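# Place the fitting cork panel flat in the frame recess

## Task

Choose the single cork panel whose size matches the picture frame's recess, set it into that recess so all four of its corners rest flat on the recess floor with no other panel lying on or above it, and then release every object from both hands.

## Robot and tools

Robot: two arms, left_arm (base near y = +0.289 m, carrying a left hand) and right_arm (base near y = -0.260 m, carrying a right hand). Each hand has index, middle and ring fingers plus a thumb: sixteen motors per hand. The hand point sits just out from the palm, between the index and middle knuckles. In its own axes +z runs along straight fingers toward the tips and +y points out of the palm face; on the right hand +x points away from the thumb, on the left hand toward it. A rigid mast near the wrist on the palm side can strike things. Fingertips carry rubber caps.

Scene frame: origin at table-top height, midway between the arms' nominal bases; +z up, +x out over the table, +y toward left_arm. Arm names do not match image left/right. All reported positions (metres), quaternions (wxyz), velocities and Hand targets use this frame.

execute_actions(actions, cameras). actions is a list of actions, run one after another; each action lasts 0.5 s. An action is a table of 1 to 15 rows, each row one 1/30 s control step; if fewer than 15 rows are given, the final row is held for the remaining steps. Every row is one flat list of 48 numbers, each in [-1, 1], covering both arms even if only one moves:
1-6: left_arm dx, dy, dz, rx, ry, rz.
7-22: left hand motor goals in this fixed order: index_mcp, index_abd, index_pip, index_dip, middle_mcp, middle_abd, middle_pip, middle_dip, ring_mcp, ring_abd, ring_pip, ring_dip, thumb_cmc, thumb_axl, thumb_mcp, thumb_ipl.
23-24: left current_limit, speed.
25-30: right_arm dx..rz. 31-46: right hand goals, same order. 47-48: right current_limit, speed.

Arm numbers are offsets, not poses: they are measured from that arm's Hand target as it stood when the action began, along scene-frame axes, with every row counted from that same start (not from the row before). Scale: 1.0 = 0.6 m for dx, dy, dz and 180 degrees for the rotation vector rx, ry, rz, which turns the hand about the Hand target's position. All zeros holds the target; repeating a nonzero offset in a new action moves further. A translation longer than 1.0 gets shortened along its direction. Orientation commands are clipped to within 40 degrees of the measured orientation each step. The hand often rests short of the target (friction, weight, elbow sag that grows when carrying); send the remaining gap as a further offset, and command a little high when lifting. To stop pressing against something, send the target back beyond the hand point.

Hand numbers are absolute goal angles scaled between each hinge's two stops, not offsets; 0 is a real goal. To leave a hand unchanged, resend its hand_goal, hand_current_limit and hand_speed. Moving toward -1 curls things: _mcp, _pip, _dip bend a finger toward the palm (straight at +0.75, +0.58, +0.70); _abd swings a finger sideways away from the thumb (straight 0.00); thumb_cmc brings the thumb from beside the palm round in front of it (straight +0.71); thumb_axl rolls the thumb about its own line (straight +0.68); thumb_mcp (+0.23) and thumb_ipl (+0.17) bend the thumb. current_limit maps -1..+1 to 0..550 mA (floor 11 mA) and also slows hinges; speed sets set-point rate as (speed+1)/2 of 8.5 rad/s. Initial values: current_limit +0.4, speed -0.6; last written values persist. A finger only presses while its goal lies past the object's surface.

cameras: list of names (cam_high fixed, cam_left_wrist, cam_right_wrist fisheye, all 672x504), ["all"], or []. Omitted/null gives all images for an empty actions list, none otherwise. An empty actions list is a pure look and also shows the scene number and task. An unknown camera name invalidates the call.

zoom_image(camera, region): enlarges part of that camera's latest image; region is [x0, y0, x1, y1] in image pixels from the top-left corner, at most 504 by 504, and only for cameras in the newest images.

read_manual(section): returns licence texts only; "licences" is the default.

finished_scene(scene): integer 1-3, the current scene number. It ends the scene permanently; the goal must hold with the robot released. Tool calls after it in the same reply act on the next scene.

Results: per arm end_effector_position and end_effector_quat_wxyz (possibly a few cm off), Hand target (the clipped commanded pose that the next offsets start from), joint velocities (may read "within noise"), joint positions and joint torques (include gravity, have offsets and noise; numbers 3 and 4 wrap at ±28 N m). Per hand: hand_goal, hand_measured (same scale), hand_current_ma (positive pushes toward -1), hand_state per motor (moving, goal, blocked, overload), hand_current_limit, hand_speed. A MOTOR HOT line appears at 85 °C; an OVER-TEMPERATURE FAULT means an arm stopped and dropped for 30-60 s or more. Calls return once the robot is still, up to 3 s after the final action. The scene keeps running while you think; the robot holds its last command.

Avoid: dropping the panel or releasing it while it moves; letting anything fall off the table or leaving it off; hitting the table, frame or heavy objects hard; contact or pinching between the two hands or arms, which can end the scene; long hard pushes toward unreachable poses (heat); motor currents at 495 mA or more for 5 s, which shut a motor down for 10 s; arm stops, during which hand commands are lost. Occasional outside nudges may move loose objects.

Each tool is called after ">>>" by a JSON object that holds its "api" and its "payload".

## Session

>>> {"api": "execute_actions", "payload": {"actions": []}}

Scene clock: 0.00 s.
left_arm: end_effector_position=(+0.5146, -0.0041, +0.1374) hand_goal=(+0.754, +0.000, +0.576, +0.696, +0.754, +0.000, +0.576, +0.696, +0.754, +0.000, +0.576, +0.696, +0.714, +0.678, +0.226, +0.168) hand_measured=(+0.754, +0.000, +0.576, +0.696, +0.754, +0.000, +0.576, +0.696, +0.754, +0.000, +0.576, +0.696, +0.714, +0.678, +0.226, +0.168) hand_current_ma=(+0, +0, +0, +0, +0, +0, +0, +0, +0, +0, +0, +0, +0, +0, +0, +0) hand_state=(goal, goal, goal, goal, goal, goal, goal, goal, goal, goal, goal, goal, goal, goal, goal, goal) hand_current_limit=0.40 hand_speed=-0.60 end_effector_quat_wxyz=(-0.073, +0.972, +0.203, +0.087) | right_arm: end_effector_position=(+0.2480, -0.2117, +0.2224) hand_goal=(+0.754, +0.000, +0.576, +0.696, +0.754, +0.000, +0.576, +0.696, +0.754, +0.000, +0.576, +0.696, +0.714, +0.678, +0.226, +0.168) hand_measured=(+0.754, +0.000, +0.576, +0.696, +0.754, +0.000, +0.576, +0.696, +0.754, +0.000, +0.576, +0.696, +0.714, +0.678, +0.226, +0.168) hand_current_ma=(+0, +0, +0, +0, +0, +0, +0, +0, +0, +0, +0, +0, +0, +0, +0, +0) hand_state=(goal, goal, goal, goal, goal, goal, goal, goal, goal, goal, goal, goal, goal, goal, goal, goal) hand_current_limit=0.40 hand_speed=-0.60 end_effector_quat_wxyz=(+0.227, +0.229, +0.946, -0.024)
Joint positions: left_arm=[-0.441 1.776 1.504 -1.26 -0.225 0.666] | right_arm=[0.042 0.402 0.638 -1.381 0.184 -1.054]
Joint velocities: within noise
Joint torques (N m): no reading
Heat: left arm: hottest shoulder 30 °C; right arm: hottest shoulder 31 °C.
Hand target: left_arm +0.5220, -0.0081, +0.1461; -0.067, +0.972, +0.204, +0.095 | right_arm +0.2525, -0.2114, +0.2391; +0.243, +0.230, +0.942, -0.019
camera_calibration:
cam_left_wrist: T_world_to_cam=[[-0.94716, 0.31814, -0.0409302, 0.460213], [0.132176, 0.503369, 0.853902, -0.228914], [0.292264, 0.803372, -0.518822, 0.0515199], [0, 0, 0, 1]] pos_world=[0.451095, -0.0725736, 0.241036]
cam_right_wrist: T_world_to_cam=[[0.903136, 0.1964, 0.381801, -0.231202], [-0.223893, -0.543341, 0.809106, -0.289665], [0.366356, -0.816216, -0.446738, -0.0478126], [0, 0, 0, 1]] pos_world=[0.16147, -0.151004, 0.301284]

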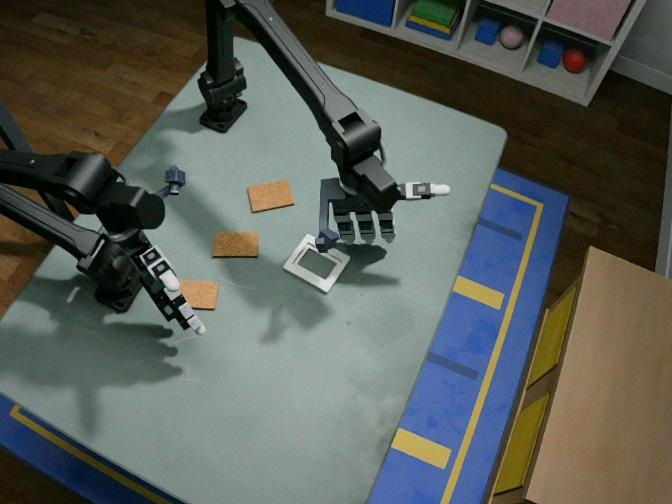

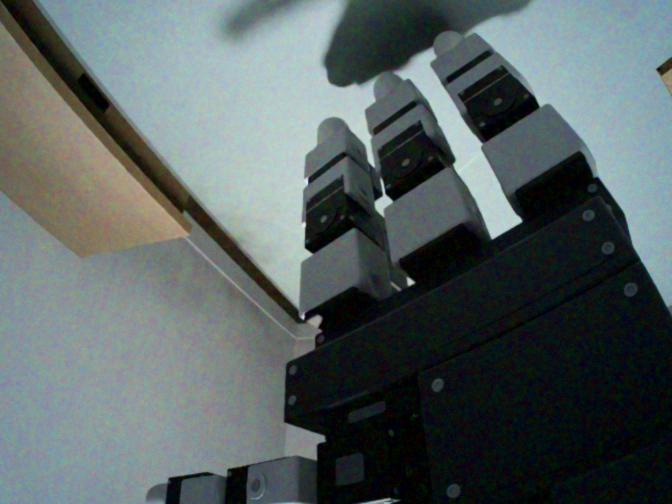

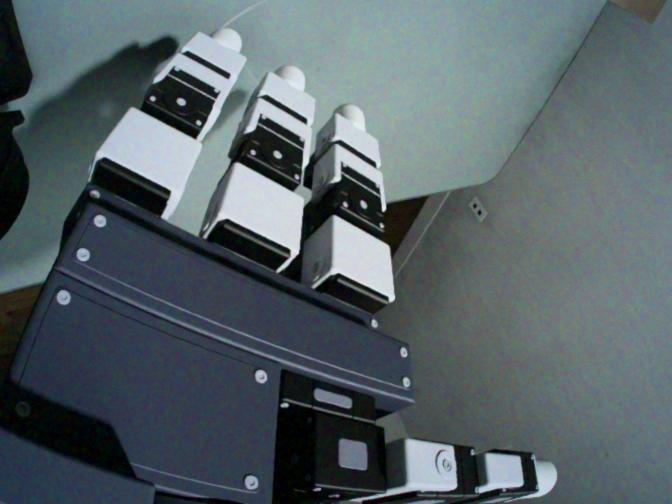

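>>> {"api": "zoom_image", "payload": {"camera": "cam_high", "region": [170, 170, 310, 320]}}

>>> {"api": "zoom_image", "payload": {"camera": "cam_high", "region": [275, 225, 360, 300]}}

Scaled by 3.360 from the camera's 672x504 image, which has a finer 960x720 frame.

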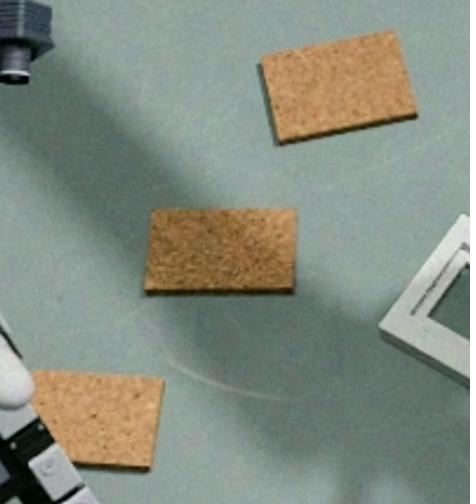

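Scaled by 5.929 from the camera's 672x504 image, which has a finer 960x720 frame.

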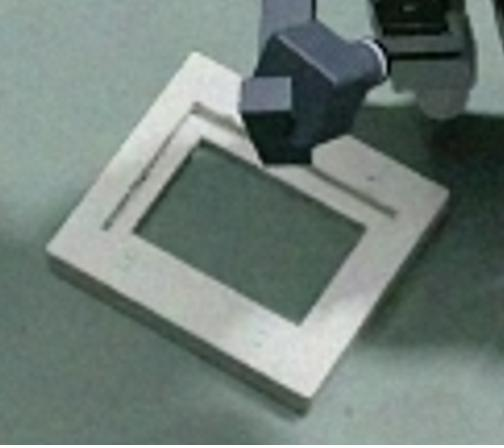

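>>> {"api": "execute_actions", "payload": {"actions": [[[0,0,0.08,0,0,0,0.754,0,0.576,0.696,0.754,0,0.576,0.696,0.754,0,0.576,0.696,0.714,0.678,0.226,0.168,0.4,-0.6,0.009,0,0,0.0336,0.0414,-0.0753,0.754,0.06,0.576,0.696,1,0,1,1,0.754,-0.06,0.576,0.696,0.714,0.678,0.9,0.168,0.4,-0.6]],[[0,0.1,0.08,0,0,0,0.754,0,0.576,0.696,0.754,0,0.576,0.696,0.754,0,0.576,0.696,0.714,0.678,0.226,0.168,0.4,-0.6,0.009,0,0,0.0336,0.0414,-0.0753,0.754,0.06,0.576,0.696,1,0,1,1,0.754,-0.06,0.576,0.696,0.714,0.678,0.9,0.168,0.4,-0.6]],[[-0.067,0.155,0.03,0,0,0,0.754,0,0.576,0.696,0.754,0,0.576,0.696,0.754,0,0.576,0.696,0.714,0.678,0.226,0.168,0.4,-0.6,0.009,0.006,-0.02,0.0336,0.0414,-0.0753,0.754,0.06,0.576,0.696,1,0,1,1,0.754,-0.06,0.576,0.696,0.714,0.678,0.9,0.168,0.4,-0.6]],[[-0.067,0.155,0.03,0,0,0,0.754,0,0.576,0.696,0.754,0,0.576,0.696,0.754,0,0.576,0.696,0.714,0.678,0.226,0.168,0.4,-0.6,0,0,-0.04,0,0,0,0.754,0.06,0.576,0.696,1,0,1,1,0.754,-0.06,0.576,0.696,0.714,0.678,0.9,0.168,0.4,-0.6]],[[-0.067,0.155,0.03,0,0,0,0.754,0,0.576,0.696,0.754,0,0.576,0.696,0.754,0,0.576,0.696,0.714,0.678,0.226,0.168,0.4,-0.6,0,0,0,0,0,0,0.754,0.06,0.576,0.696,1,0,1,1,0.754,-0.06,0.576,0.696,0.714,0.678,0.9,0.168,0.4,-0.6]]], "cameras": ["cam_high","cam_right_wrist"]}}

>>> {"api": "zoom_image", "payload": {"camera": "cam_high", "region": [150, 230, 270, 350]}}

>>> {"api": "zoom_image", "payload": {"camera": "cam_right_wrist", "region": [150, 0, 450, 200]}}

Scene clock: 49.43 s.
left_arm: end_effector_position=(+0.4021, +0.3315, +0.2949) hand_goal=(+0.754, +0.000, +0.576, +0.696, +0.754, +0.000, +0.576, +0.696, +0.754, +0.000, +0.576, +0.696, +0.714, +0.678, +0.226, +0.168) hand_measured=(+0.752, +0.000, +0.576, +0.696, +0.752, +0.000, +0.576, +0.696, +0.752, +0.000, +0.576, +0.696, +0.714, +0.678, +0.222, +0.168) hand_current_ma=(+0, +0, +0, +0, +0, +0, +0, +0, +0, +0, +0, +0, +0, +0, +0, +0) hand_state=(goal, goal, goal, goal, goal, goal, goal, goal, goal, goal, goal, goal, goal, goal, goal, goal) hand_current_limit=0.40 hand_speed=-0.60 end_effector_quat_wxyz=(-0.068, +0.970, +0.212, +0.099) | right_arm: end_effector_position=(+0.2658, -0.2097, +0.2039) hand_goal=(+0.754, +0.060, +0.576, +0.696, +1.000, +0.000, +1.000, +1.000, +0.754, -0.060, +0.576, +0.696, +0.714, +0.678, +0.900, +0.168) hand_measured=(+0.754, +0.058, +0.576, +0.696, +0.992, +0.000, +0.994, +0.996, +0.754, -0.058, +0.576, +0.696, +0.714, +0.678, +0.894, +0.168) hand_current_ma=(-4, -10, +3, +0, -41, +0, -26, -15, -3, +5, +3, +0, +1, -3, -30, -2) hand_state=(goal, goal, goal, goal, goal, goal, goal, goal, goal, goal, goal, goal, goal, goal, goal, goal) hand_current_limit=0.40 hand_speed=-0.60 end_effector_quat_wxyz=(-0.002, +0.565, +0.825, -0.001)
Joint positions: left_arm=[0.279 1.25 1.321 -1.442 -0.134 1.377] | right_arm=[0.21 0.73 0.778 -1.623 -0.002 -0.121]
Joint torques (N m): left_arm=[0.97 -9.52 10.44 0.46 0.07 0.15] | right_arm=[3.55 -0.62 8.64 0.75 0.19 0.01]
Heat: left arm: hottest shoulder 34 °C; right arm: hottest elbow 35 °C.
Hand target: left_arm +0.4014, +0.3308, +0.2961; -0.067, +0.972, +0.204, +0.095 | right_arm +0.2686, -0.2078, +0.2030; +0.000, +0.566, +0.824, +0.000
Off the commanded pose: left_arm 0.001 m, 1 deg | right_arm 0.004 m, 0 deg.
camera_calibration:
cam_right_wrist: T_world_to_cam=[[0.848332, -0.529341, -0.0114382, -0.297945], [-0.349956, -0.576797, 0.73813, -0.228631], [-0.39732, -0.622177, -0.674561, 0.229117], [0, 0, 0, 1]] pos_world=[0.263779, -0.147036, 0.319905]
Images, in order (width x height): cam_high 672x504, cam_right_wrist 672x504.

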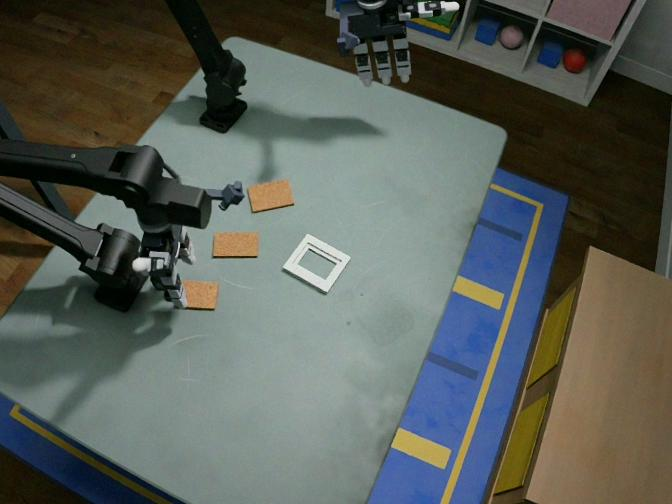

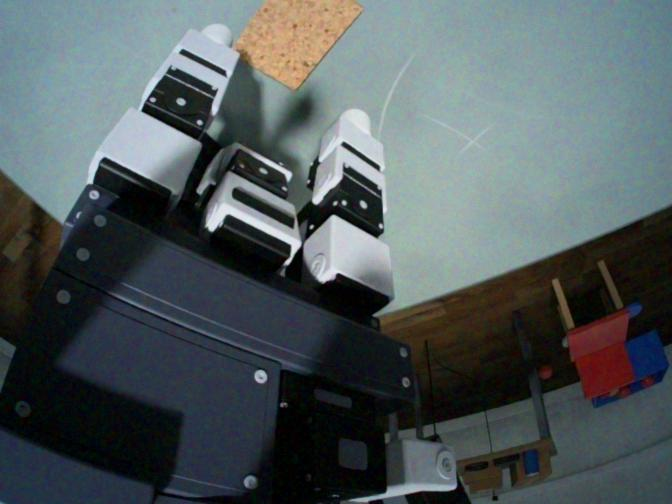

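Scaled by 4.200 from the camera's 672x504 image, which has a finer 960x720 frame.

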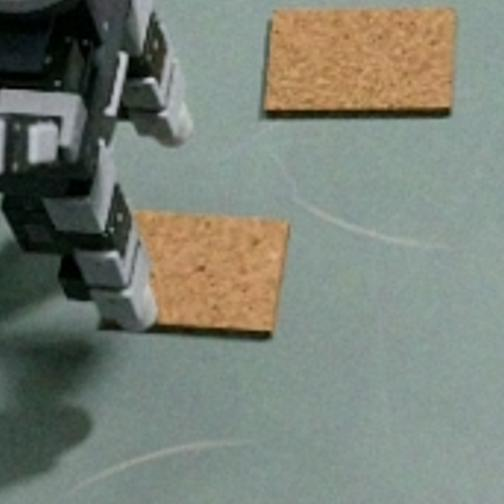

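Scaled by 1.680 from the camera's 672x504 image, which has a finer 960x720 frame.

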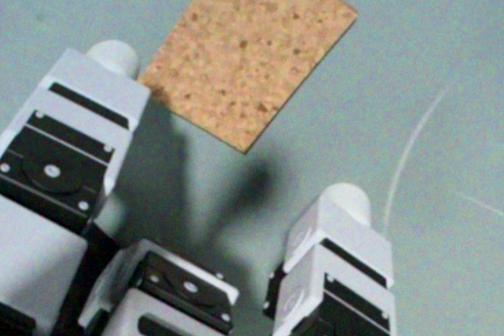

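>>> {"api": "execute_actions", "payload": {"actions": [[[0,0,0,0,0,0,0.754,0,0.576,0.696,0.754,0,0.576,0.696,0.754,0,0.576,0.696,0.714,0.678,0.226,0.168,0.4,-0.6,-0.001,0.018,-0.04,0,0,0,0.754,0.06,0.576,0.696,1,0,1,1,0.754,-0.06,0.576,0.696,0.714,0.678,0.9,0.168,0.4,-0.6]],[[0,0,0,0,0,0,0.754,0,0.576,0.696,0.754,0,0.576,0.696,0.754,0,0.576,0.696,0.714,0.678,0.226,0.168,0.4,-0.6,0,0,-0.07,0,0,0,0.754,0.06,0.576,0.696,1,0,1,1,0.754,-0.06,0.576,0.696,0.714,0.678,0.9,0.168,0.4,-0.6]]], "cameras": ["cam_high","cam_right_wrist"]}}

>>> {"api": "zoom_image", "payload": {"camera": "cam_high", "region": [160, 250, 240, 330]}}

>>> {"api": "zoom_image", "payload": {"camera": "cam_right_wrist", "region": [150, 0, 450, 200]}}

Scene clock: 60.80 s.
left_arm: end_effector_position=(+0.4020, +0.3313, +0.2949) hand_goal=(+0.754, +0.000, +0.576, +0.696, +0.754, +0.000, +0.576, +0.696, +0.754, +0.000, +0.576, +0.696, +0.714, +0.678, +0.226, +0.168) hand_measured=(+0.752, +0.000, +0.576, +0.696, +0.752, +0.000, +0.576, +0.696, +0.752, +0.000, +0.576, +0.696, +0.714, +0.678, +0.222, +0.168) hand_current_ma=(+0, +0, +0, +0, +0, +0, +0, +0, +0, +0, +0, +0, +0, +0, +0, +0) hand_state=(goal, goal, goal, goal, goal, goal, goal, goal, goal, goal, goal, goal, goal, goal, goal, goal) hand_current_limit=0.40 hand_speed=-0.60 end_effector_quat_wxyz=(-0.068, +0.970, +0.211, +0.099) | right_arm: end_effector_position=(+0.2647, -0.1990, +0.1381) hand_goal=(+0.754, +0.060, +0.576, +0.696, +1.000, +0.000, +1.000, +1.000, +0.754, -0.060, +0.576, +0.696, +0.714, +0.678, +0.900, +0.168) hand_measured=(+0.754, +0.058, +0.576, +0.696, +0.992, +0.000, +0.994, +0.996, +0.754, -0.058, +0.576, +0.696, +0.714, +0.678, +0.894, +0.168) hand_current_ma=(-4, -10, +3, +0, -38, +0, -24, -15, -3, +5, +3, +0, +1, -3, -30, -2) hand_state=(goal, goal, goal, goal, goal, goal, goal, goal, goal, goal, goal, goal, goal, goal, goal, goal) hand_current_limit=0.40 hand_speed=-0.60 end_effector_quat_wxyz=(-0.001, +0.564, +0.825, +0.000)
Joint positions: left_arm=[0.279 1.25 1.321 -1.442 -0.133 1.379] | right_arm=[0.273 0.743 0.609 -1.438 -0.002 -0.059]
Joint torques (N m): left_arm=[1.03 -9.41 10.5 0.49 0.09 0.14] | right_arm=[3.37 -0.09 8.81 0.91 0.19 0.02]
Heat: left arm: hottest elbow 36 °C; right arm: hottest elbow 35 °C.
Hand target: left_arm +0.4014, +0.3308, +0.2961; -0.067, +0.972, +0.204, +0.095 | right_arm +0.2681, -0.1970, +0.1371; +0.000, +0.566, +0.824, +0.000
Off the commanded pose: left_arm 0.001 m, 1 deg | right_arm 0.004 m, 0 deg.
camera_calibration:
cam_right_wrist: T_world_to_cam=[[0.849204, -0.527994, -0.00863164, -0.2925], [-0.351935, -0.578074, 0.736188, -0.173801], [-0.393692, -0.622136, -0.676722, 0.190422], [0, 0, 0, 1]] pos_world=[0.262194, -0.136439, 0.254288]
Images, in order (width x height): cam_high 672x504, cam_right_wrist 672x504.

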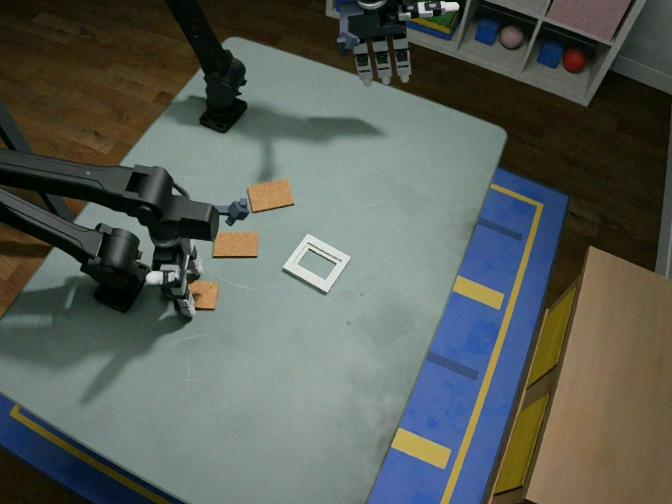

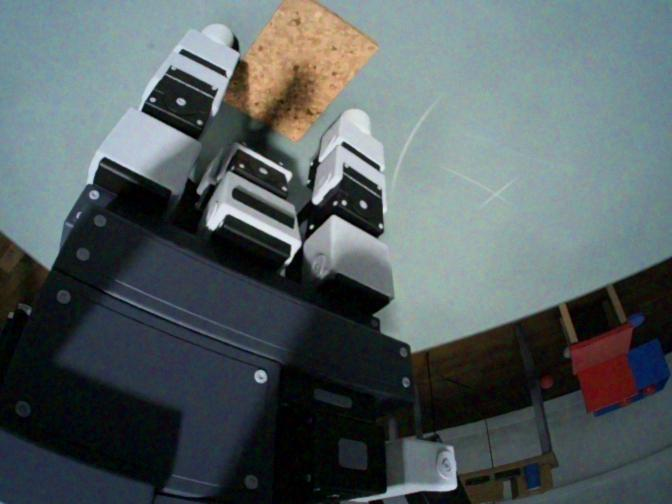

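Scaled by 6.300 from the camera's 672x504 image, which has a finer 960x720 frame.

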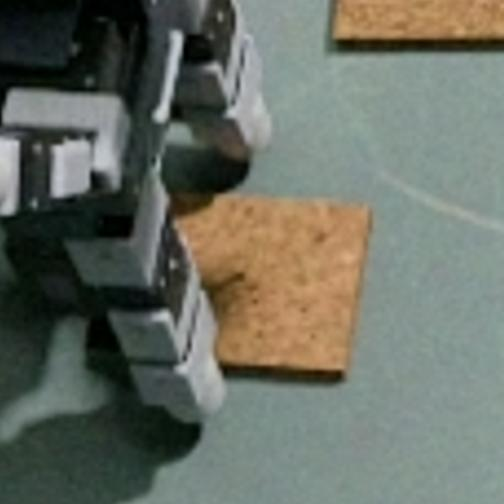

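Scaled by 1.680 from the camera's 672x504 image, which has a finer 960x720 frame.

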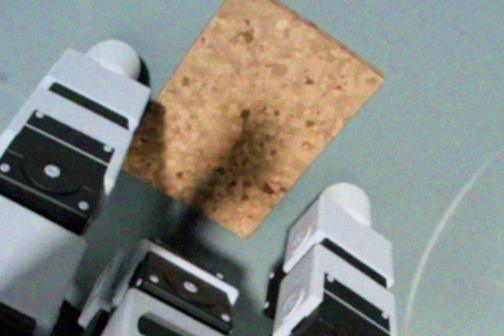

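>>> {"api": "execute_actions", "payload": {"actions": [[[0,0,0,0,0,0,0.754,0,0.576,0.696,0.754,0,0.576,0.696,0.754,0,0.576,0.696,0.714,0.678,0.226,0.168,0.4,-0.6,-0.001,-0.001,-0.018,0,0,0,0.754,0.06,0.576,0.696,1,0,1,1,0.754,-0.06,0.576,0.696,0.714,0.678,0.9,0.168,0.4,-0.6]]], "cameras": ["cam_high"]}}

>>> {"api": "zoom_image", "payload": {"camera": "cam_high", "region": [160, 250, 240, 330]}}

Scene clock: 67.23 s.
left_arm: end_effector_position=(+0.4020, +0.3313, +0.2949) hand_goal=(+0.754, +0.000, +0.576, +0.696, +0.754, +0.000, +0.576, +0.696, +0.754, +0.000, +0.576, +0.696, +0.714, +0.678, +0.226, +0.168) hand_measured=(+0.752, +0.000, +0.576, +0.696, +0.752, +0.000, +0.576, +0.696, +0.752, +0.000, +0.576, +0.696, +0.714, +0.678, +0.222, +0.168) hand_current_ma=(+0, +0, +0, +0, +0, +0, +0, +0, +0, +0, +0, +0, +0, +0, +0, +0) hand_state=(goal, goal, goal, goal, goal, goal, goal, goal, goal, goal, goal, goal, goal, goal, goal, goal) hand_current_limit=0.40 hand_speed=-0.60 end_effector_quat_wxyz=(-0.068, +0.970, +0.211, +0.099) | right_arm: end_effector_position=(+0.2650, -0.1989, +0.1287) hand_goal=(+0.754, +0.060, +0.576, +0.696, +1.000, +0.000, +1.000, +1.000, +0.754, -0.060, +0.576, +0.696, +0.714, +0.678, +0.900, +0.168) hand_measured=(+0.754, +0.058, +0.576, +0.696, +0.992, +0.000, +0.994, +0.996, +0.754, -0.058, +0.576, +0.696, +0.714, +0.678, +0.894, +0.168) hand_current_ma=(-4, -10, +3, +0, -38, +0, -24, -15, -3, +5, +3, +0, +1, -3, -30, -2) hand_state=(goal, goal, goal, goal, goal, goal, goal, goal, goal, goal, goal, goal, goal, goal, goal, goal) hand_current_limit=0.40 hand_speed=-0.60 end_effector_quat_wxyz=(+0.000, +0.565, +0.825, +0.001)
Joint positions: left_arm=[0.279 1.25 1.321 -1.442 -0.133 1.379] | right_arm=[0.273 0.747 0.585 -1.407 -0.002 -0.059]
Joint torques (N m): left_arm=[1.03 -9.41 10.47 0.46 0.08 0.14] | right_arm=[3.19 -0.21 8.54 0.81 0.19 -0.01]
Heat: left arm: hottest elbow 37 °C; right arm: hottest elbow 35 °C.
Hand target: left_arm +0.4014, +0.3308, +0.2961; -0.067, +0.972, +0.204, +0.095 | right_arm +0.2675, -0.1977, +0.1263; +0.000, +0.566, +0.824, +0.000
Off the commanded pose: left_arm 0.001 m, 1 deg | right_arm 0.004 m, 0 deg.
Images, in order (width x height): cam_high 672x504.

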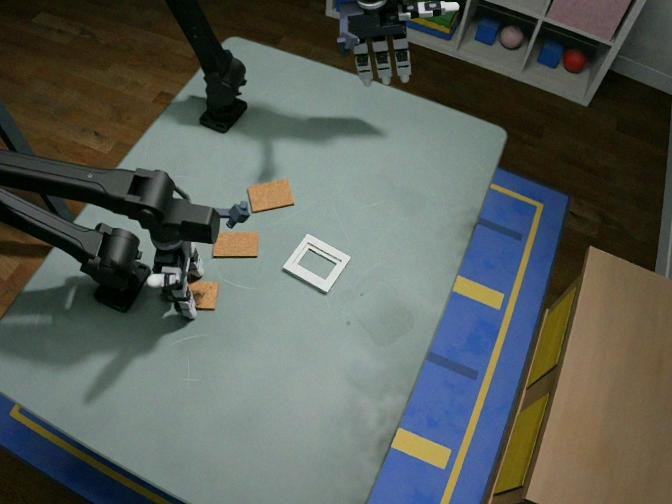

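Scaled by 6.300 from the camera's 672x504 image, which has a finer 960x720 frame.

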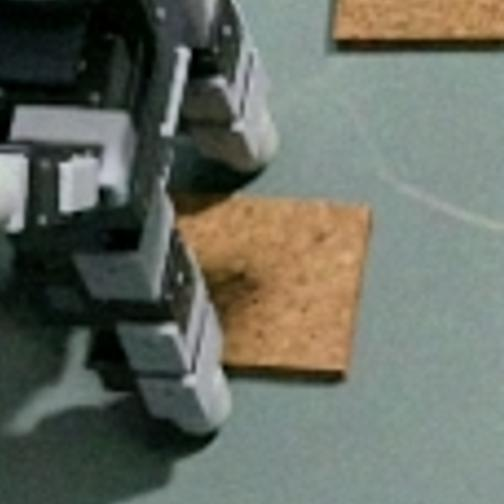

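>>> {"api": "execute_actions", "payload": {"actions": [[[0,0,0,0,0,0,0.754,0,0.576,0.696,0.754,0,0.576,0.696,0.754,0,0.576,0.696,0.714,0.678,0.226,0.168,0.4,-0.6,0,0,-0.005,0,0,0,0.754,0.06,0.576,0.696,1,0,1,1,0.754,-0.06,0.576,0.696,0.714,0.678,0.9,0.168,0.4,-0.6]],[[0,0,0,0,0,0,0.754,0,0.576,0.696,0.754,0,0.576,0.696,0.754,0,0.576,0.696,0.714,0.678,0.226,0.168,0.4,-0.6,0,0,0,0,0,0,0.754,-0.03,0.576,0.696,1,0,1,1,0.754,0.03,0.576,0.696,0.714,0.678,0.9,0.168,0.4,-0.85]],[[0,0,0,0,0,0,0.754,0,0.576,0.696,0.754,0,0.576,0.696,0.754,0,0.576,0.696,0.714,0.678,0.226,0.168,0.4,-0.6,0,0,0,0,0,0,0.754,-0.12,0.576,0.696,1,0,1,1,0.754,0.12,0.576,0.696,0.714,0.678,0.9,0.168,0.4,-0.85]]], "cameras": ["cam_high"]}}

>>> {"api": "zoom_image", "payload": {"camera": "cam_high", "region": [160, 250, 240, 330]}}

Scene clock: 72.00 s.
left_arm: end_effector_position=(+0.4020, +0.3313, +0.2949) hand_goal=(+0.754, +0.000, +0.576, +0.696, +0.754, +0.000, +0.576, +0.696, +0.754, +0.000, +0.576, +0.696, +0.714, +0.678, +0.226, +0.168) hand_measured=(+0.752, +0.000, +0.576, +0.696, +0.752, +0.000, +0.576, +0.696, +0.752, +0.000, +0.576, +0.696, +0.714, +0.678, +0.222, +0.168) hand_current_ma=(+0, +0, +0, +0, +0, +0, +0, +0, +0, +0, +0, +0, +0, +0, +0, +0) hand_state=(goal, goal, goal, goal, goal, goal, goal, goal, goal, goal, goal, goal, goal, goal, goal, goal) hand_current_limit=0.40 hand_speed=-0.60 end_effector_quat_wxyz=(-0.068, +0.970, +0.211, +0.099) | right_arm: end_effector_position=(+0.2652, -0.1985, +0.1266) hand_goal=(+0.754, -0.120, +0.576, +0.696, +1.000, +0.000, +1.000, +1.000, +0.754, +0.120, +0.576, +0.696, +0.714, +0.678, +0.900, +0.168) hand_measured=(+0.754, -0.052, +0.576, +0.696, +0.992, +0.000, +0.994, +0.996, +0.754, +0.034, +0.576, +0.696, +0.714, +0.678, +0.894, +0.168) hand_current_ma=(-4, +276, +3, +0, -38, +0, -24, -15, -4, -358, +2, +0, +1, -3, -30, -2) hand_state=(goal, blocked, goal, goal, goal, goal, goal, goal, goal, blocked, goal, goal, goal, goal, goal, goal) hand_current_limit=0.40 hand_speed=-0.85 end_effector_quat_wxyz=(+0.000, +0.565, +0.825, +0.003)
Joint positions: left_arm=[0.279 1.25 1.321 -1.442 -0.133 1.379] | right_arm=[0.273 0.748 0.58 -1.399 -0.004 -0.059]
Joint torques (N m): left_arm=[1.03 -9.41 10.47 0.46 0.09 0.15] | right_arm=[3.19 -0.15 8.38 0.8 0.28 -0.01]
Heat: left arm: hottest elbow 37 °C; right arm: hottest elbow 34 °C.
Hand target: left_arm +0.4014, +0.3308, +0.2961; -0.067, +0.972, +0.204, +0.095 | right_arm +0.2674, -0.1976, +0.1233; +0.000, +0.566, +0.824, +0.000
Off the commanded pose: left_arm 0.001 m, 1 deg | right_arm 0.004 m, 0 deg.
Images, in order (width x height): cam_high 672x504.

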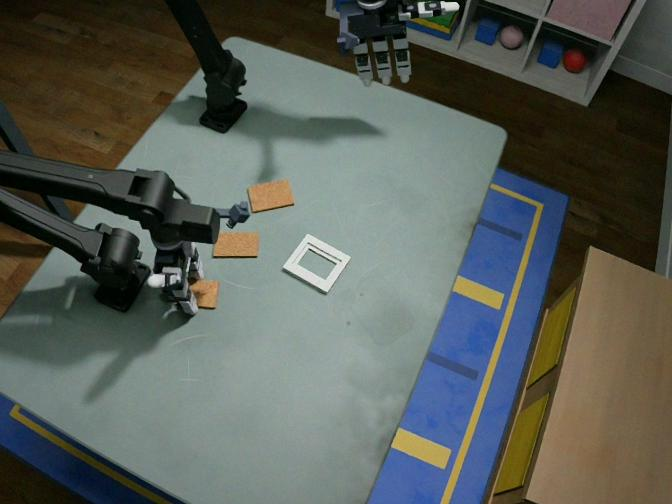

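Scaled by 6.300 from the camera's 672x504 image, which has a finer 960x720 frame.

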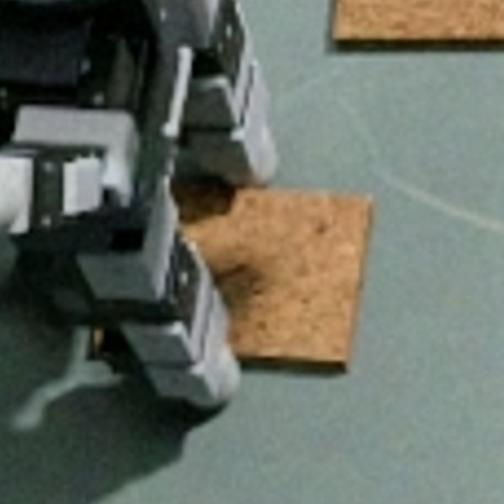

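>>> {"api": "execute_actions", "payload": {"actions": [[[0,0,0,0,0,0,0.754,0,0.576,0.696,0.754,0,0.576,0.696,0.754,0,0.576,0.696,0.714,0.678,0.226,0.168,0.4,-0.6,0,0,0.04,0,0,0,0.754,-0.12,0.576,0.696,1,0,1,1,0.754,0.12,0.576,0.696,0.714,0.678,0.9,0.168,0.4,-0.85]],[[0,0,0,0,0,0,0.754,0,0.576,0.696,0.754,0,0.576,0.696,0.754,0,0.576,0.696,0.714,0.678,0.226,0.168,0.4,-0.6,0,0,0.07,0,0,0,0.754,-0.12,0.576,0.696,1,0,1,1,0.754,0.12,0.576,0.696,0.714,0.678,0.9,0.168,0.4,-0.85]]], "cameras": ["cam_high"]}}

>>> {"api": "zoom_image", "payload": {"camera": "cam_high", "region": [160, 230, 260, 330]}}

Scene clock: 79.57 s.
left_arm: end_effector_position=(+0.4020, +0.3313, +0.2949) hand_goal=(+0.754, +0.000, +0.576, +0.696, +0.754, +0.000, +0.576, +0.696, +0.754, +0.000, +0.576, +0.696, +0.714, +0.678, +0.226, +0.168) hand_measured=(+0.752, +0.000, +0.576, +0.696, +0.752, +0.000, +0.576, +0.696, +0.752, +0.000, +0.576, +0.696, +0.714, +0.678, +0.222, +0.168) hand_current_ma=(+0, +0, +0, +0, +0, +0, +0, +0, +0, +0, +0, +0, +0, +0, +0, +0) hand_state=(goal, goal, goal, goal, goal, goal, goal, goal, goal, goal, goal, goal, goal, goal, goal, goal) hand_current_limit=0.40 hand_speed=-0.60 end_effector_quat_wxyz=(-0.068, +0.970, +0.211, +0.099) | right_arm: end_effector_position=(+0.2564, -0.2016, +0.1624) hand_goal=(+0.754, -0.120, +0.576, +0.696, +1.000, +0.000, +1.000, +1.000, +0.754, +0.120, +0.576, +0.696, +0.714, +0.678, +0.900, +0.168) hand_measured=(+0.754, -0.052, +0.576, +0.696, +0.992, +0.000, +0.994, +0.996, +0.748, +0.036, +0.572, +0.694, +0.714, +0.678, +0.894, +0.168) hand_current_ma=(-1, +276, +3, +0, -36, +0, -23, -15, -25, -350, -16, -11, +1, -3, -30, -2) hand_state=(goal, blocked, goal, goal, goal, goal, goal, goal, goal, blocked, goal, goal, goal, goal, goal, goal) hand_current_limit=0.40 hand_speed=-0.85 end_effector_quat_wxyz=(-0.017, +0.564, +0.825, -0.020)
Joint positions: left_arm=[0.279 1.25 1.321 -1.442 -0.133 1.379] | right_arm=[0.273 0.748 0.686 -1.561 -0.002 -0.059]
Joint torques (N m): left_arm=[1.03 -9.41 10.5 0.47 0.09 0.14] | right_arm=[3.14 -1.79 13.49 -0.1 0.19 -0.01]
Heat: left arm: hottest elbow 38 °C; right arm: hottest elbow 34 °C.
Hand target: left_arm +0.4014, +0.3308, +0.2961; -0.067, +0.972, +0.204, +0.095 | right_arm +0.2675, -0.1977, +0.1893; +0.000, +0.566, +0.824, +0.000
Off the commanded pose: left_arm 0.001 m, 1 deg | right_arm 0.029 m, 3 deg.
Images, in order (width x height): cam_high 672x504.

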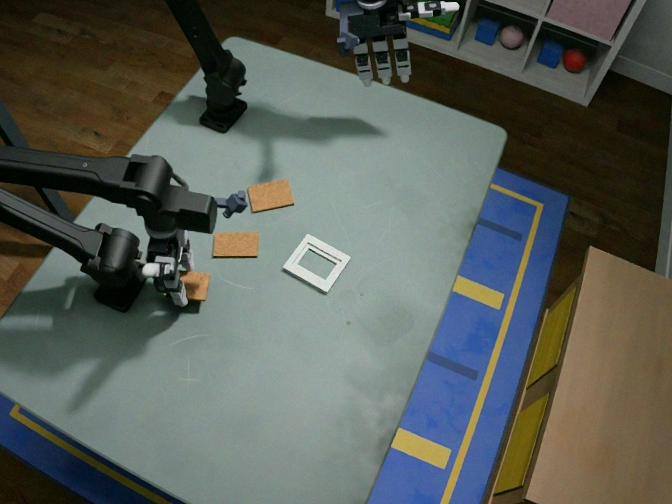

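Scaled by 5.040 from the camera's 672x504 image, which has a finer 960x720 frame.

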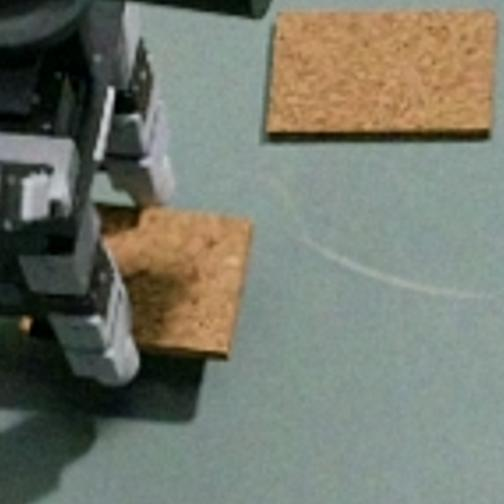

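>>> {"api": "execute_actions", "payload": {"actions": [[[0,0,0,0,0,0,0.754,0,0.576,0.696,0.754,0,0.576,0.696,0.754,0,0.576,0.696,0.714,0.678,0.226,0.168,0.4,-0.6,0.05,0.0469,0.04,0,0,-0.0313,0.754,-0.12,0.576,0.696,1,0,1,1,0.754,0.12,0.576,0.696,0.714,0.678,0.9,0.168,0.4,-0.85]],[[0,0,0,0,0,0,0.754,0,0.576,0.696,0.754,0,0.576,0.696,0.754,0,0.576,0.696,0.714,0.678,0.226,0.168,0.4,-0.6,0.0711,0.0469,0.01,0,0,-0.0313,0.754,-0.12,0.576,0.696,1,0,1,1,0.754,0.12,0.576,0.696,0.714,0.678,0.9,0.168,0.4,-0.85]],[[0,0,0,0,0,0,0.754,0,0.576,0.696,0.754,0,0.576,0.696,0.754,0,0.576,0.696,0.714,0.678,0.226,0.168,0.4,-0.6,0.0711,0.0469,0,0,0,-0.0313,0.754,-0.12,0.576,0.696,1,0,1,1,0.754,0.12,0.576,0.696,0.714,0.678,0.9,0.168,0.4,-0.85]],[[0,0,0,0,0,0,0.754,0,0.576,0.696,0.754,0,0.576,0.696,0.754,0,0.576,0.696,0.714,0.678,0.226,0.168,0.4,-0.6,0.0711,0.0469,0,0,0,-0.0313,0.754,-0.12,0.576,0.696,1,0,1,1,0.754,0.12,0.576,0.696,0.714,0.678,0.9,0.168,0.4,-0.85]],[[0,0,0,0,0,0,0.754,0,0.576,0.696,0.754,0,0.576,0.696,0.754,0,0.576,0.696,0.714,0.678,0.226,0.168,0.4,-0.6,0.0711,0.0469,-0.01,0,0,-0.0313,0.754,-0.12,0.576,0.696,1,0,1,1,0.754,0.12,0.576,0.696,0.714,0.678,0.9,0.168,0.4,-0.85]],[[0,0,0,0,0,0,0.754,0,0.576,0.696,0.754,0,0.576,0.696,0.754,0,0.576,0.696,0.714,0.678,0.226,0.168,0.4,-0.6,0,0,-0.06,0,0,0,0.754,-0.12,0.576,0.696,1,0,1,1,0.754,0.12,0.576,0.696,0.714,0.678,0.9,0.168,0.4,-0.85]]], "cameras": ["cam_high","cam_right_wrist"]}}

>>> {"api": "zoom_image", "payload": {"camera": "cam_high", "region": [265, 215, 365, 315]}}

>>> {"api": "zoom_image", "payload": {"camera": "cam_right_wrist", "region": [200, 0, 450, 160]}}

Scene clock: 88.57 s.
left_arm: end_effector_position=(+0.4020, +0.3313, +0.2949) hand_goal=(+0.754, +0.000, +0.576, +0.696, +0.754, +0.000, +0.576, +0.696, +0.754, +0.000, +0.576, +0.696, +0.714, +0.678, +0.226, +0.168) hand_measured=(+0.752, +0.000, +0.576, +0.696, +0.752, +0.000, +0.576, +0.696, +0.752, +0.000, +0.576, +0.696, +0.714, +0.678, +0.222, +0.168) hand_current_ma=(+0, +0, +0, +0, +0, +0, +0, +0, +0, +0, +0, +0, +0, +0, +0, +0) hand_state=(goal, goal, goal, goal, goal, goal, goal, goal, goal, goal, goal, goal, goal, goal, goal, goal) hand_current_limit=0.40 hand_speed=-0.60 end_effector_quat_wxyz=(-0.068, +0.970, +0.211, +0.099) | right_arm: end_effector_position=(+0.4668, -0.0612, +0.1837) hand_goal=(+0.754, -0.120, +0.576, +0.696, +1.000, +0.000, +1.000, +1.000, +0.754, +0.120, +0.576, +0.696, +0.714, +0.678, +0.900, +0.168) hand_measured=(+0.752, -0.052, +0.576, +0.696, +0.992, +0.000, +0.994, +0.996, +0.752, +0.036, +0.574, +0.694, +0.714, +0.678, +0.894, +0.168) hand_current_ma=(-6, +276, +3, +0, -35, +0, -23, -15, -9, -349, -9, -10, +1, -3, -29, -2) hand_state=(goal, blocked, goal, goal, goal, goal, goal, goal, goal, blocked, goal, goal, goal, goal, goal, goal) hand_current_limit=0.40 hand_speed=-0.85 end_effector_quat_wxyz=(+0.000, +0.748, +0.664, +0.002)
Joint positions: left_arm=[0.279 1.25 1.321 -1.442 -0.133 1.379] | right_arm=[0.524 1.493 1.276 -1.35 -0.001 0.683]
Joint torques (N m): left_arm=[0.97 -9.35 10.48 0.46 0.09 0.15] | right_arm=[3.31 -11.16 8.57 0.61 0.21 0.05]
Heat: left arm: hottest elbow 38 °C; right arm: hottest elbow 35 °C.
Hand target: left_arm +0.4014, +0.3308, +0.2961; -0.067, +0.972, +0.204, +0.095 | right_arm +0.4680, -0.0569, +0.1774; +0.000, +0.750, +0.662, +0.000
Off the commanded pose: left_arm 0.001 m, 1 deg | right_arm 0.008 m, 0 deg.
camera_calibration:
cam_right_wrist: T_world_to_cam=[[0.499933, -0.866025, -0.00823022, -0.248723], [-0.58481, -0.344573, 0.734348, 0.0667624], [-0.6388, -0.362311, -0.678723, 0.517222], [0, 0, 0, 1]] pos_world=[0.493789, -0.0050005, 0.299977]
Images, in order (width x height): cam_high 672x504, cam_right_wrist 672x504.

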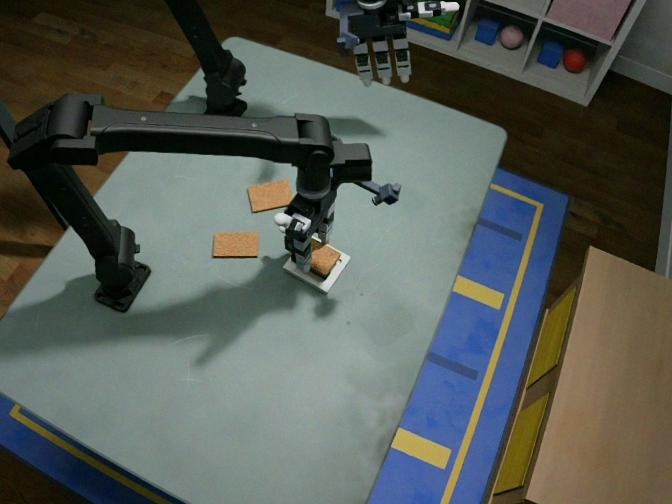

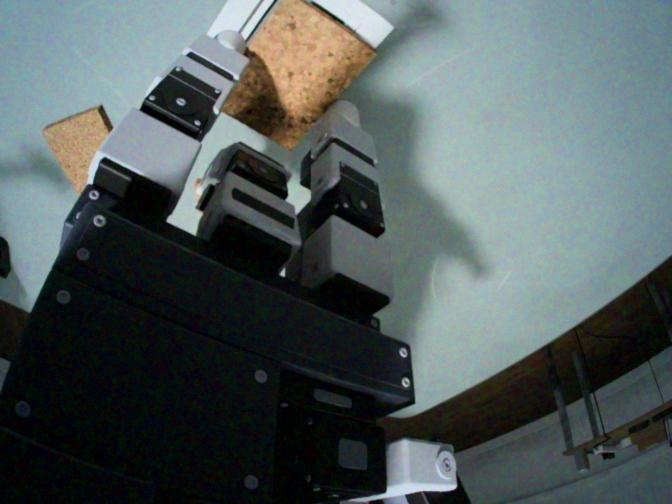

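Scaled by 5.040 from the camera's 672x504 image, which has a finer 960x720 frame.

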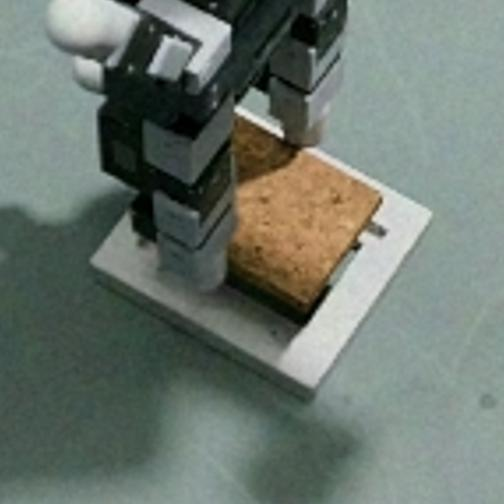

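Scaled by 2.016 from the camera's 672x504 image, which has a finer 960x720 frame.

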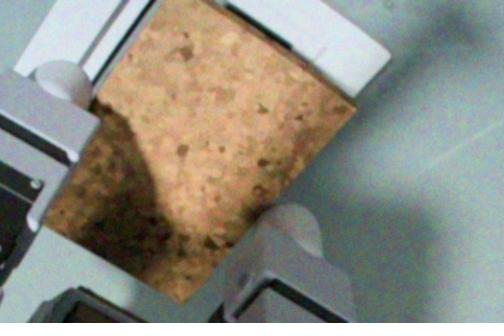

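>>> {"api": "execute_actions", "payload": {"actions": [[[0,0,0,0,0,0,0.754,0,0.576,0.696,0.754,0,0.576,0.696,0.754,0,0.576,0.696,0.714,0.678,0.226,0.168,0.4,-0.6,-0.002,0.013,0,0,0,0,0.754,-0.12,0.576,0.696,1,0,1,1,0.754,0.12,0.576,0.696,0.714,0.678,0.9,0.168,0.4,-0.85]],[[0,0,0,0,0,0,0.754,0,0.576,0.696,0.754,0,0.576,0.696,0.754,0,0.576,0.696,0.714,0.678,0.226,0.168,0.4,-0.6,0,0,-0.048,0,0,0,0.754,-0.12,0.576,0.696,1,0,1,1,0.754,0.12,0.576,0.696,0.714,0.678,0.9,0.168,0.4,-0.85]]], "cameras": ["cam_high","cam_right_wrist"]}}

>>> {"api": "zoom_image", "payload": {"camera": "cam_high", "region": [275, 225, 355, 305]}}

>>> {"api": "zoom_image", "payload": {"camera": "cam_right_wrist", "region": [200, 0, 450, 160]}}

Scene clock: 98.97 s.
left_arm: end_effector_position=(+0.4020, +0.3313, +0.2949) hand_goal=(+0.754, +0.000, +0.576, +0.696, +0.754, +0.000, +0.576, +0.696, +0.754, +0.000, +0.576, +0.696, +0.714, +0.678, +0.226, +0.168) hand_measured=(+0.752, +0.000, +0.576, +0.696, +0.752, +0.000, +0.576, +0.696, +0.752, +0.000, +0.576, +0.696, +0.714, +0.678, +0.222, +0.168) hand_current_ma=(+0, +0, +0, +0, +0, +0, +0, +0, +0, +0, +0, +0, +0, +0, +0, +0) hand_state=(goal, goal, goal, goal, goal, goal, goal, goal, goal, goal, goal, goal, goal, goal, goal, goal) hand_current_limit=0.40 hand_speed=-0.60 end_effector_quat_wxyz=(-0.068, +0.970, +0.211, +0.099) | right_arm: end_effector_position=(+0.4658, -0.0540, +0.1515) hand_goal=(+0.754, -0.120, +0.576, +0.696, +1.000, +0.000, +1.000, +1.000, +0.754, +0.120, +0.576, +0.696, +0.714, +0.678, +0.900, +0.168) hand_measured=(+0.752, -0.052, +0.576, +0.696, +0.992, +0.000, +0.994, +0.996, +0.752, +0.036, +0.574, +0.694, +0.714, +0.678, +0.894, +0.168) hand_current_ma=(-6, +276, +3, +0, -35, +0, -23, -15, -9, -349, -9, -10, +1, -3, -29, -2) hand_state=(goal, blocked, goal, goal, goal, goal, goal, goal, goal, blocked, goal, goal, goal, goal, goal, goal) hand_current_limit=0.40 hand_speed=-0.85 end_effector_quat_wxyz=(-0.001, +0.748, +0.663, -0.002)
Joint positions: left_arm=[0.279 1.25 1.321 -1.442 -0.133 1.379] | right_arm=[0.54 1.527 1.227 -1.275 -0.001 0.699]
Joint torques (N m): left_arm=[1.03 -9.41 10.5 0.47 0.09 0.15] | right_arm=[3.43 -10.34 8.42 0.68 0.17 0.01]
Heat: left arm: hottest elbow 39 °C; right arm: hottest elbow 35 °C.
Hand target: left_arm +0.4014, +0.3308, +0.2961; -0.067, +0.972, +0.204, +0.095 | right_arm +0.4668, -0.0491, +0.1486; +0.000, +0.750, +0.662, +0.000
Off the commanded pose: left_arm 0.001 m, 1 deg | right_arm 0.006 m, 0 deg.
camera_calibration:
cam_right_wrist: T_world_to_cam=[[0.49921, -0.866452, -0.00709254, -0.242034], [-0.580672, -0.340609, 0.739463, 0.0899082], [-0.643125, -0.365029, -0.67316, 0.498252], [0, 0, 0, 1]] pos_world=[0.493471, 0.00278854, 0.267203]
Images, in order (width x height): cam_high 672x504, cam_right_wrist 672x504.

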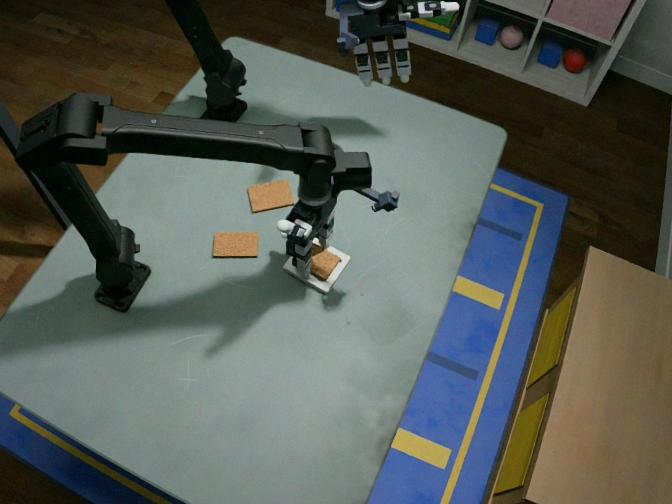

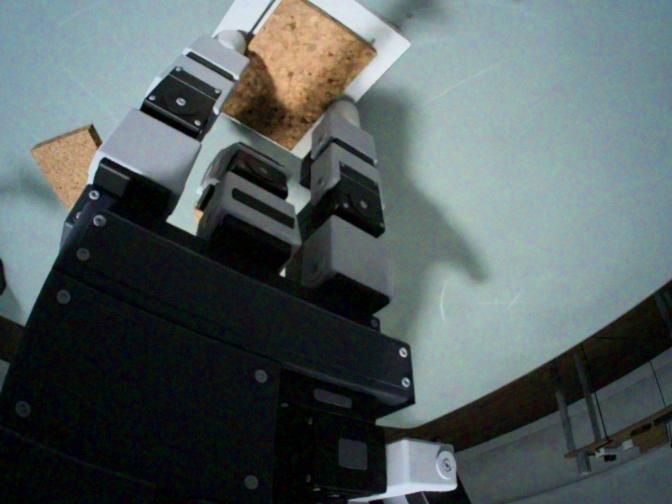

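Scaled by 6.300 from the camera's 672x504 image, which has a finer 960x720 frame.

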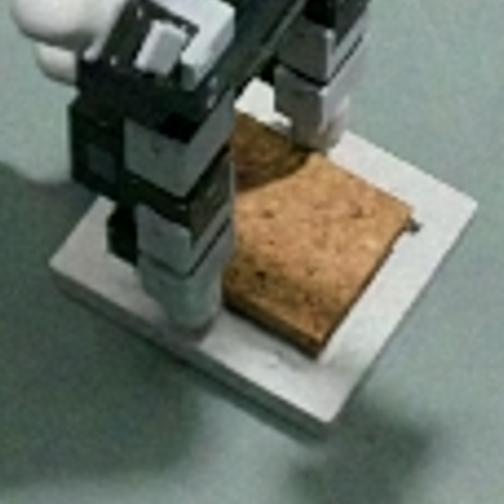

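Scaled by 2.016 from the camera's 672x504 image, which has a finer 960x720 frame.

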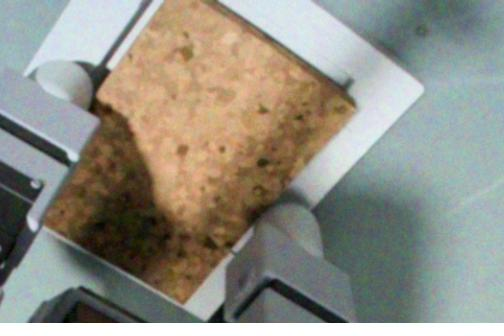

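>>> {"api": "execute_actions", "payload": {"actions": [[[0,0,0,0,0,0,0.754,0,0.576,0.696,0.754,0,0.576,0.696,0.754,0,0.576,0.696,0.714,0.678,0.226,0.168,0.4,-0.6,-0.0006,0.0048,-0.006,0,0,0,0.754,-0.12,0.576,0.696,1,0,1,1,0.754,0.12,0.576,0.696,0.714,0.678,0.9,0.168,0.4,-0.85]],[[0,0,0,0,0,0,0.754,0,0.576,0.696,0.754,0,0.576,0.696,0.754,0,0.576,0.696,0.714,0.678,0.226,0.168,0.4,-0.6,0,0,-0.008,0,0,0,0.754,-0.12,0.576,0.696,1,0,1,1,0.754,0.12,0.576,0.696,0.714,0.678,0.9,0.168,0.4,-0.85]]], "cameras": ["cam_high","cam_right_wrist"]}}

>>> {"api": "zoom_image", "payload": {"camera": "cam_high", "region": [275, 225, 355, 305]}}

>>> {"api": "zoom_image", "payload": {"camera": "cam_right_wrist", "region": [200, 0, 450, 160]}}

Scene clock: 108.57 s.
left_arm: end_effector_position=(+0.4020, +0.3313, +0.2949) hand_goal=(+0.754, +0.000, +0.576, +0.696, +0.754, +0.000, +0.576, +0.696, +0.754, +0.000, +0.576, +0.696, +0.714, +0.678, +0.226, +0.168) hand_measured=(+0.752, +0.000, +0.576, +0.696, +0.752, +0.000, +0.576, +0.696, +0.752, +0.000, +0.576, +0.696, +0.714, +0.678, +0.222, +0.168) hand_current_ma=(+0, +0, +0, +0, +0, +0, +0, +0, +0, +0, +0, +0, +0, +0, +0, +0) hand_state=(goal, goal, goal, goal, goal, goal, goal, goal, goal, goal, goal, goal, goal, goal, goal, goal) hand_current_limit=0.40 hand_speed=-0.60 end_effector_quat_wxyz=(-0.068, +0.970, +0.211, +0.099) | right_arm: end_effector_position=(+0.4666, -0.0511, +0.1473) hand_goal=(+0.754, -0.120, +0.576, +0.696, +1.000, +0.000, +1.000, +1.000, +0.754, +0.120, +0.576, +0.696, +0.714, +0.678, +0.900, +0.168) hand_measured=(+0.752, -0.052, +0.576, +0.696, +0.992, +0.000, +0.994, +0.996, +0.752, +0.036, +0.574, +0.694, +0.714, +0.678, +0.894, +0.168) hand_current_ma=(-6, +276, +3, +0, -35, +0, -23, -15, -9, -349, -9, -10, +1, -3, -29, -2) hand_state=(goal, blocked, goal, goal, goal, goal, goal, goal, goal, blocked, goal, goal, goal, goal, goal, goal) hand_current_limit=0.40 hand_speed=-0.85 end_effector_quat_wxyz=(+0.000, +0.749, +0.663, +0.003)
Joint positions: left_arm=[0.279 1.25 1.321 -1.442 -0.133 1.379] | right_arm=[0.544 1.53 1.219 -1.254 -0.001 0.705]
Joint torques (N m): left_arm=[1.08 -9.29 10.5 0.47 0.09 0.15] | right_arm=[3.55 -10.75 8.1 0.69 0.18 0.01]
Heat: left arm: hottest elbow 39 °C; right arm: hottest elbow 35 °C.
Hand target: left_arm +0.4014, +0.3308, +0.2961; -0.067, +0.972, +0.204, +0.095 | right_arm +0.4665, -0.0462, +0.1401; +0.000, +0.750, +0.662, +0.000
Off the commanded pose: left_arm 0.001 m, 1 deg | right_arm 0.009 m, 0 deg.
camera_calibration:
cam_right_wrist: T_world_to_cam=[[0.498284, -0.86698, -0.00764681, -0.239543], [-0.586647, -0.343635, 0.733322, 0.0979462], [-0.638403, -0.360917, -0.679839, 0.496041], [0, 0, 0, 1]] pos_world=[0.493494, 0.00500852, 0.26357]
Images, in order (width x height): cam_high 672x504, cam_right_wrist 672x504.

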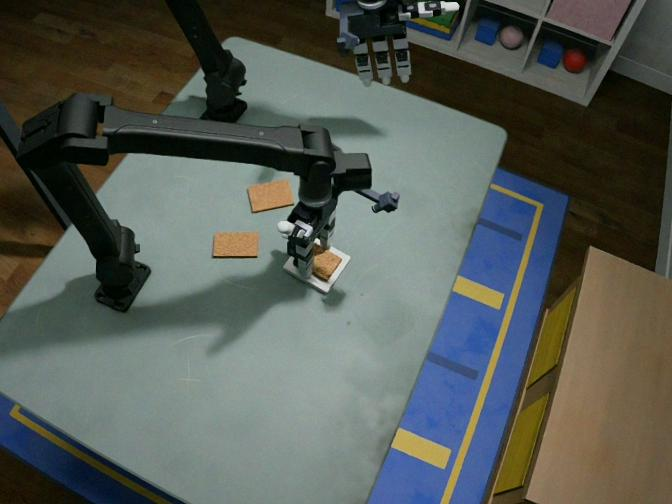

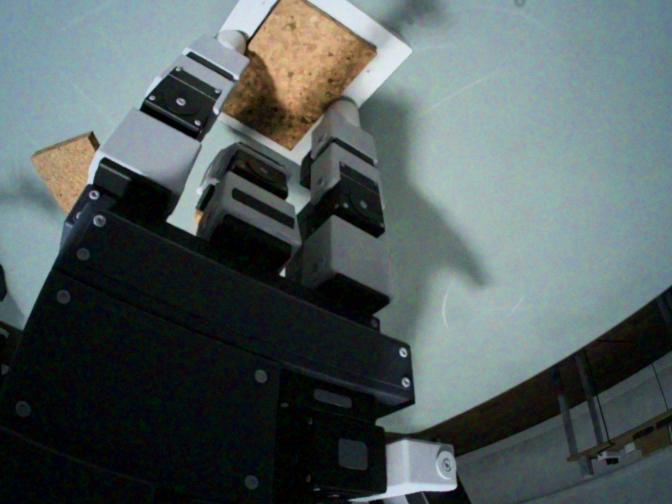

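Scaled by 6.300 from the camera's 672x504 image, which has a finer 960x720 frame.

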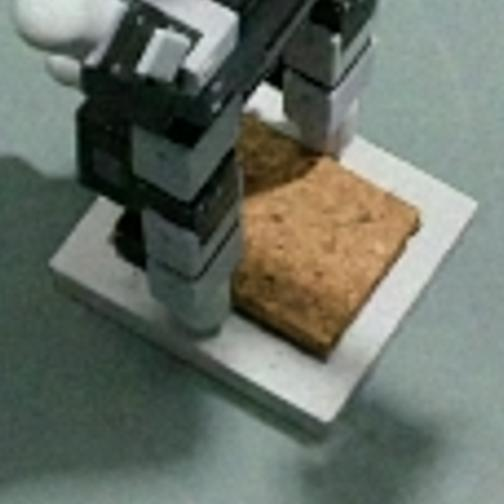

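Scaled by 2.016 from the camera's 672x504 image, which has a finer 960x720 frame.

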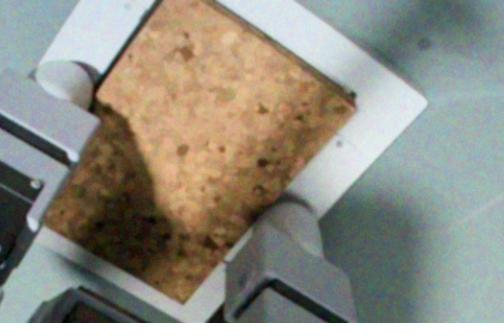

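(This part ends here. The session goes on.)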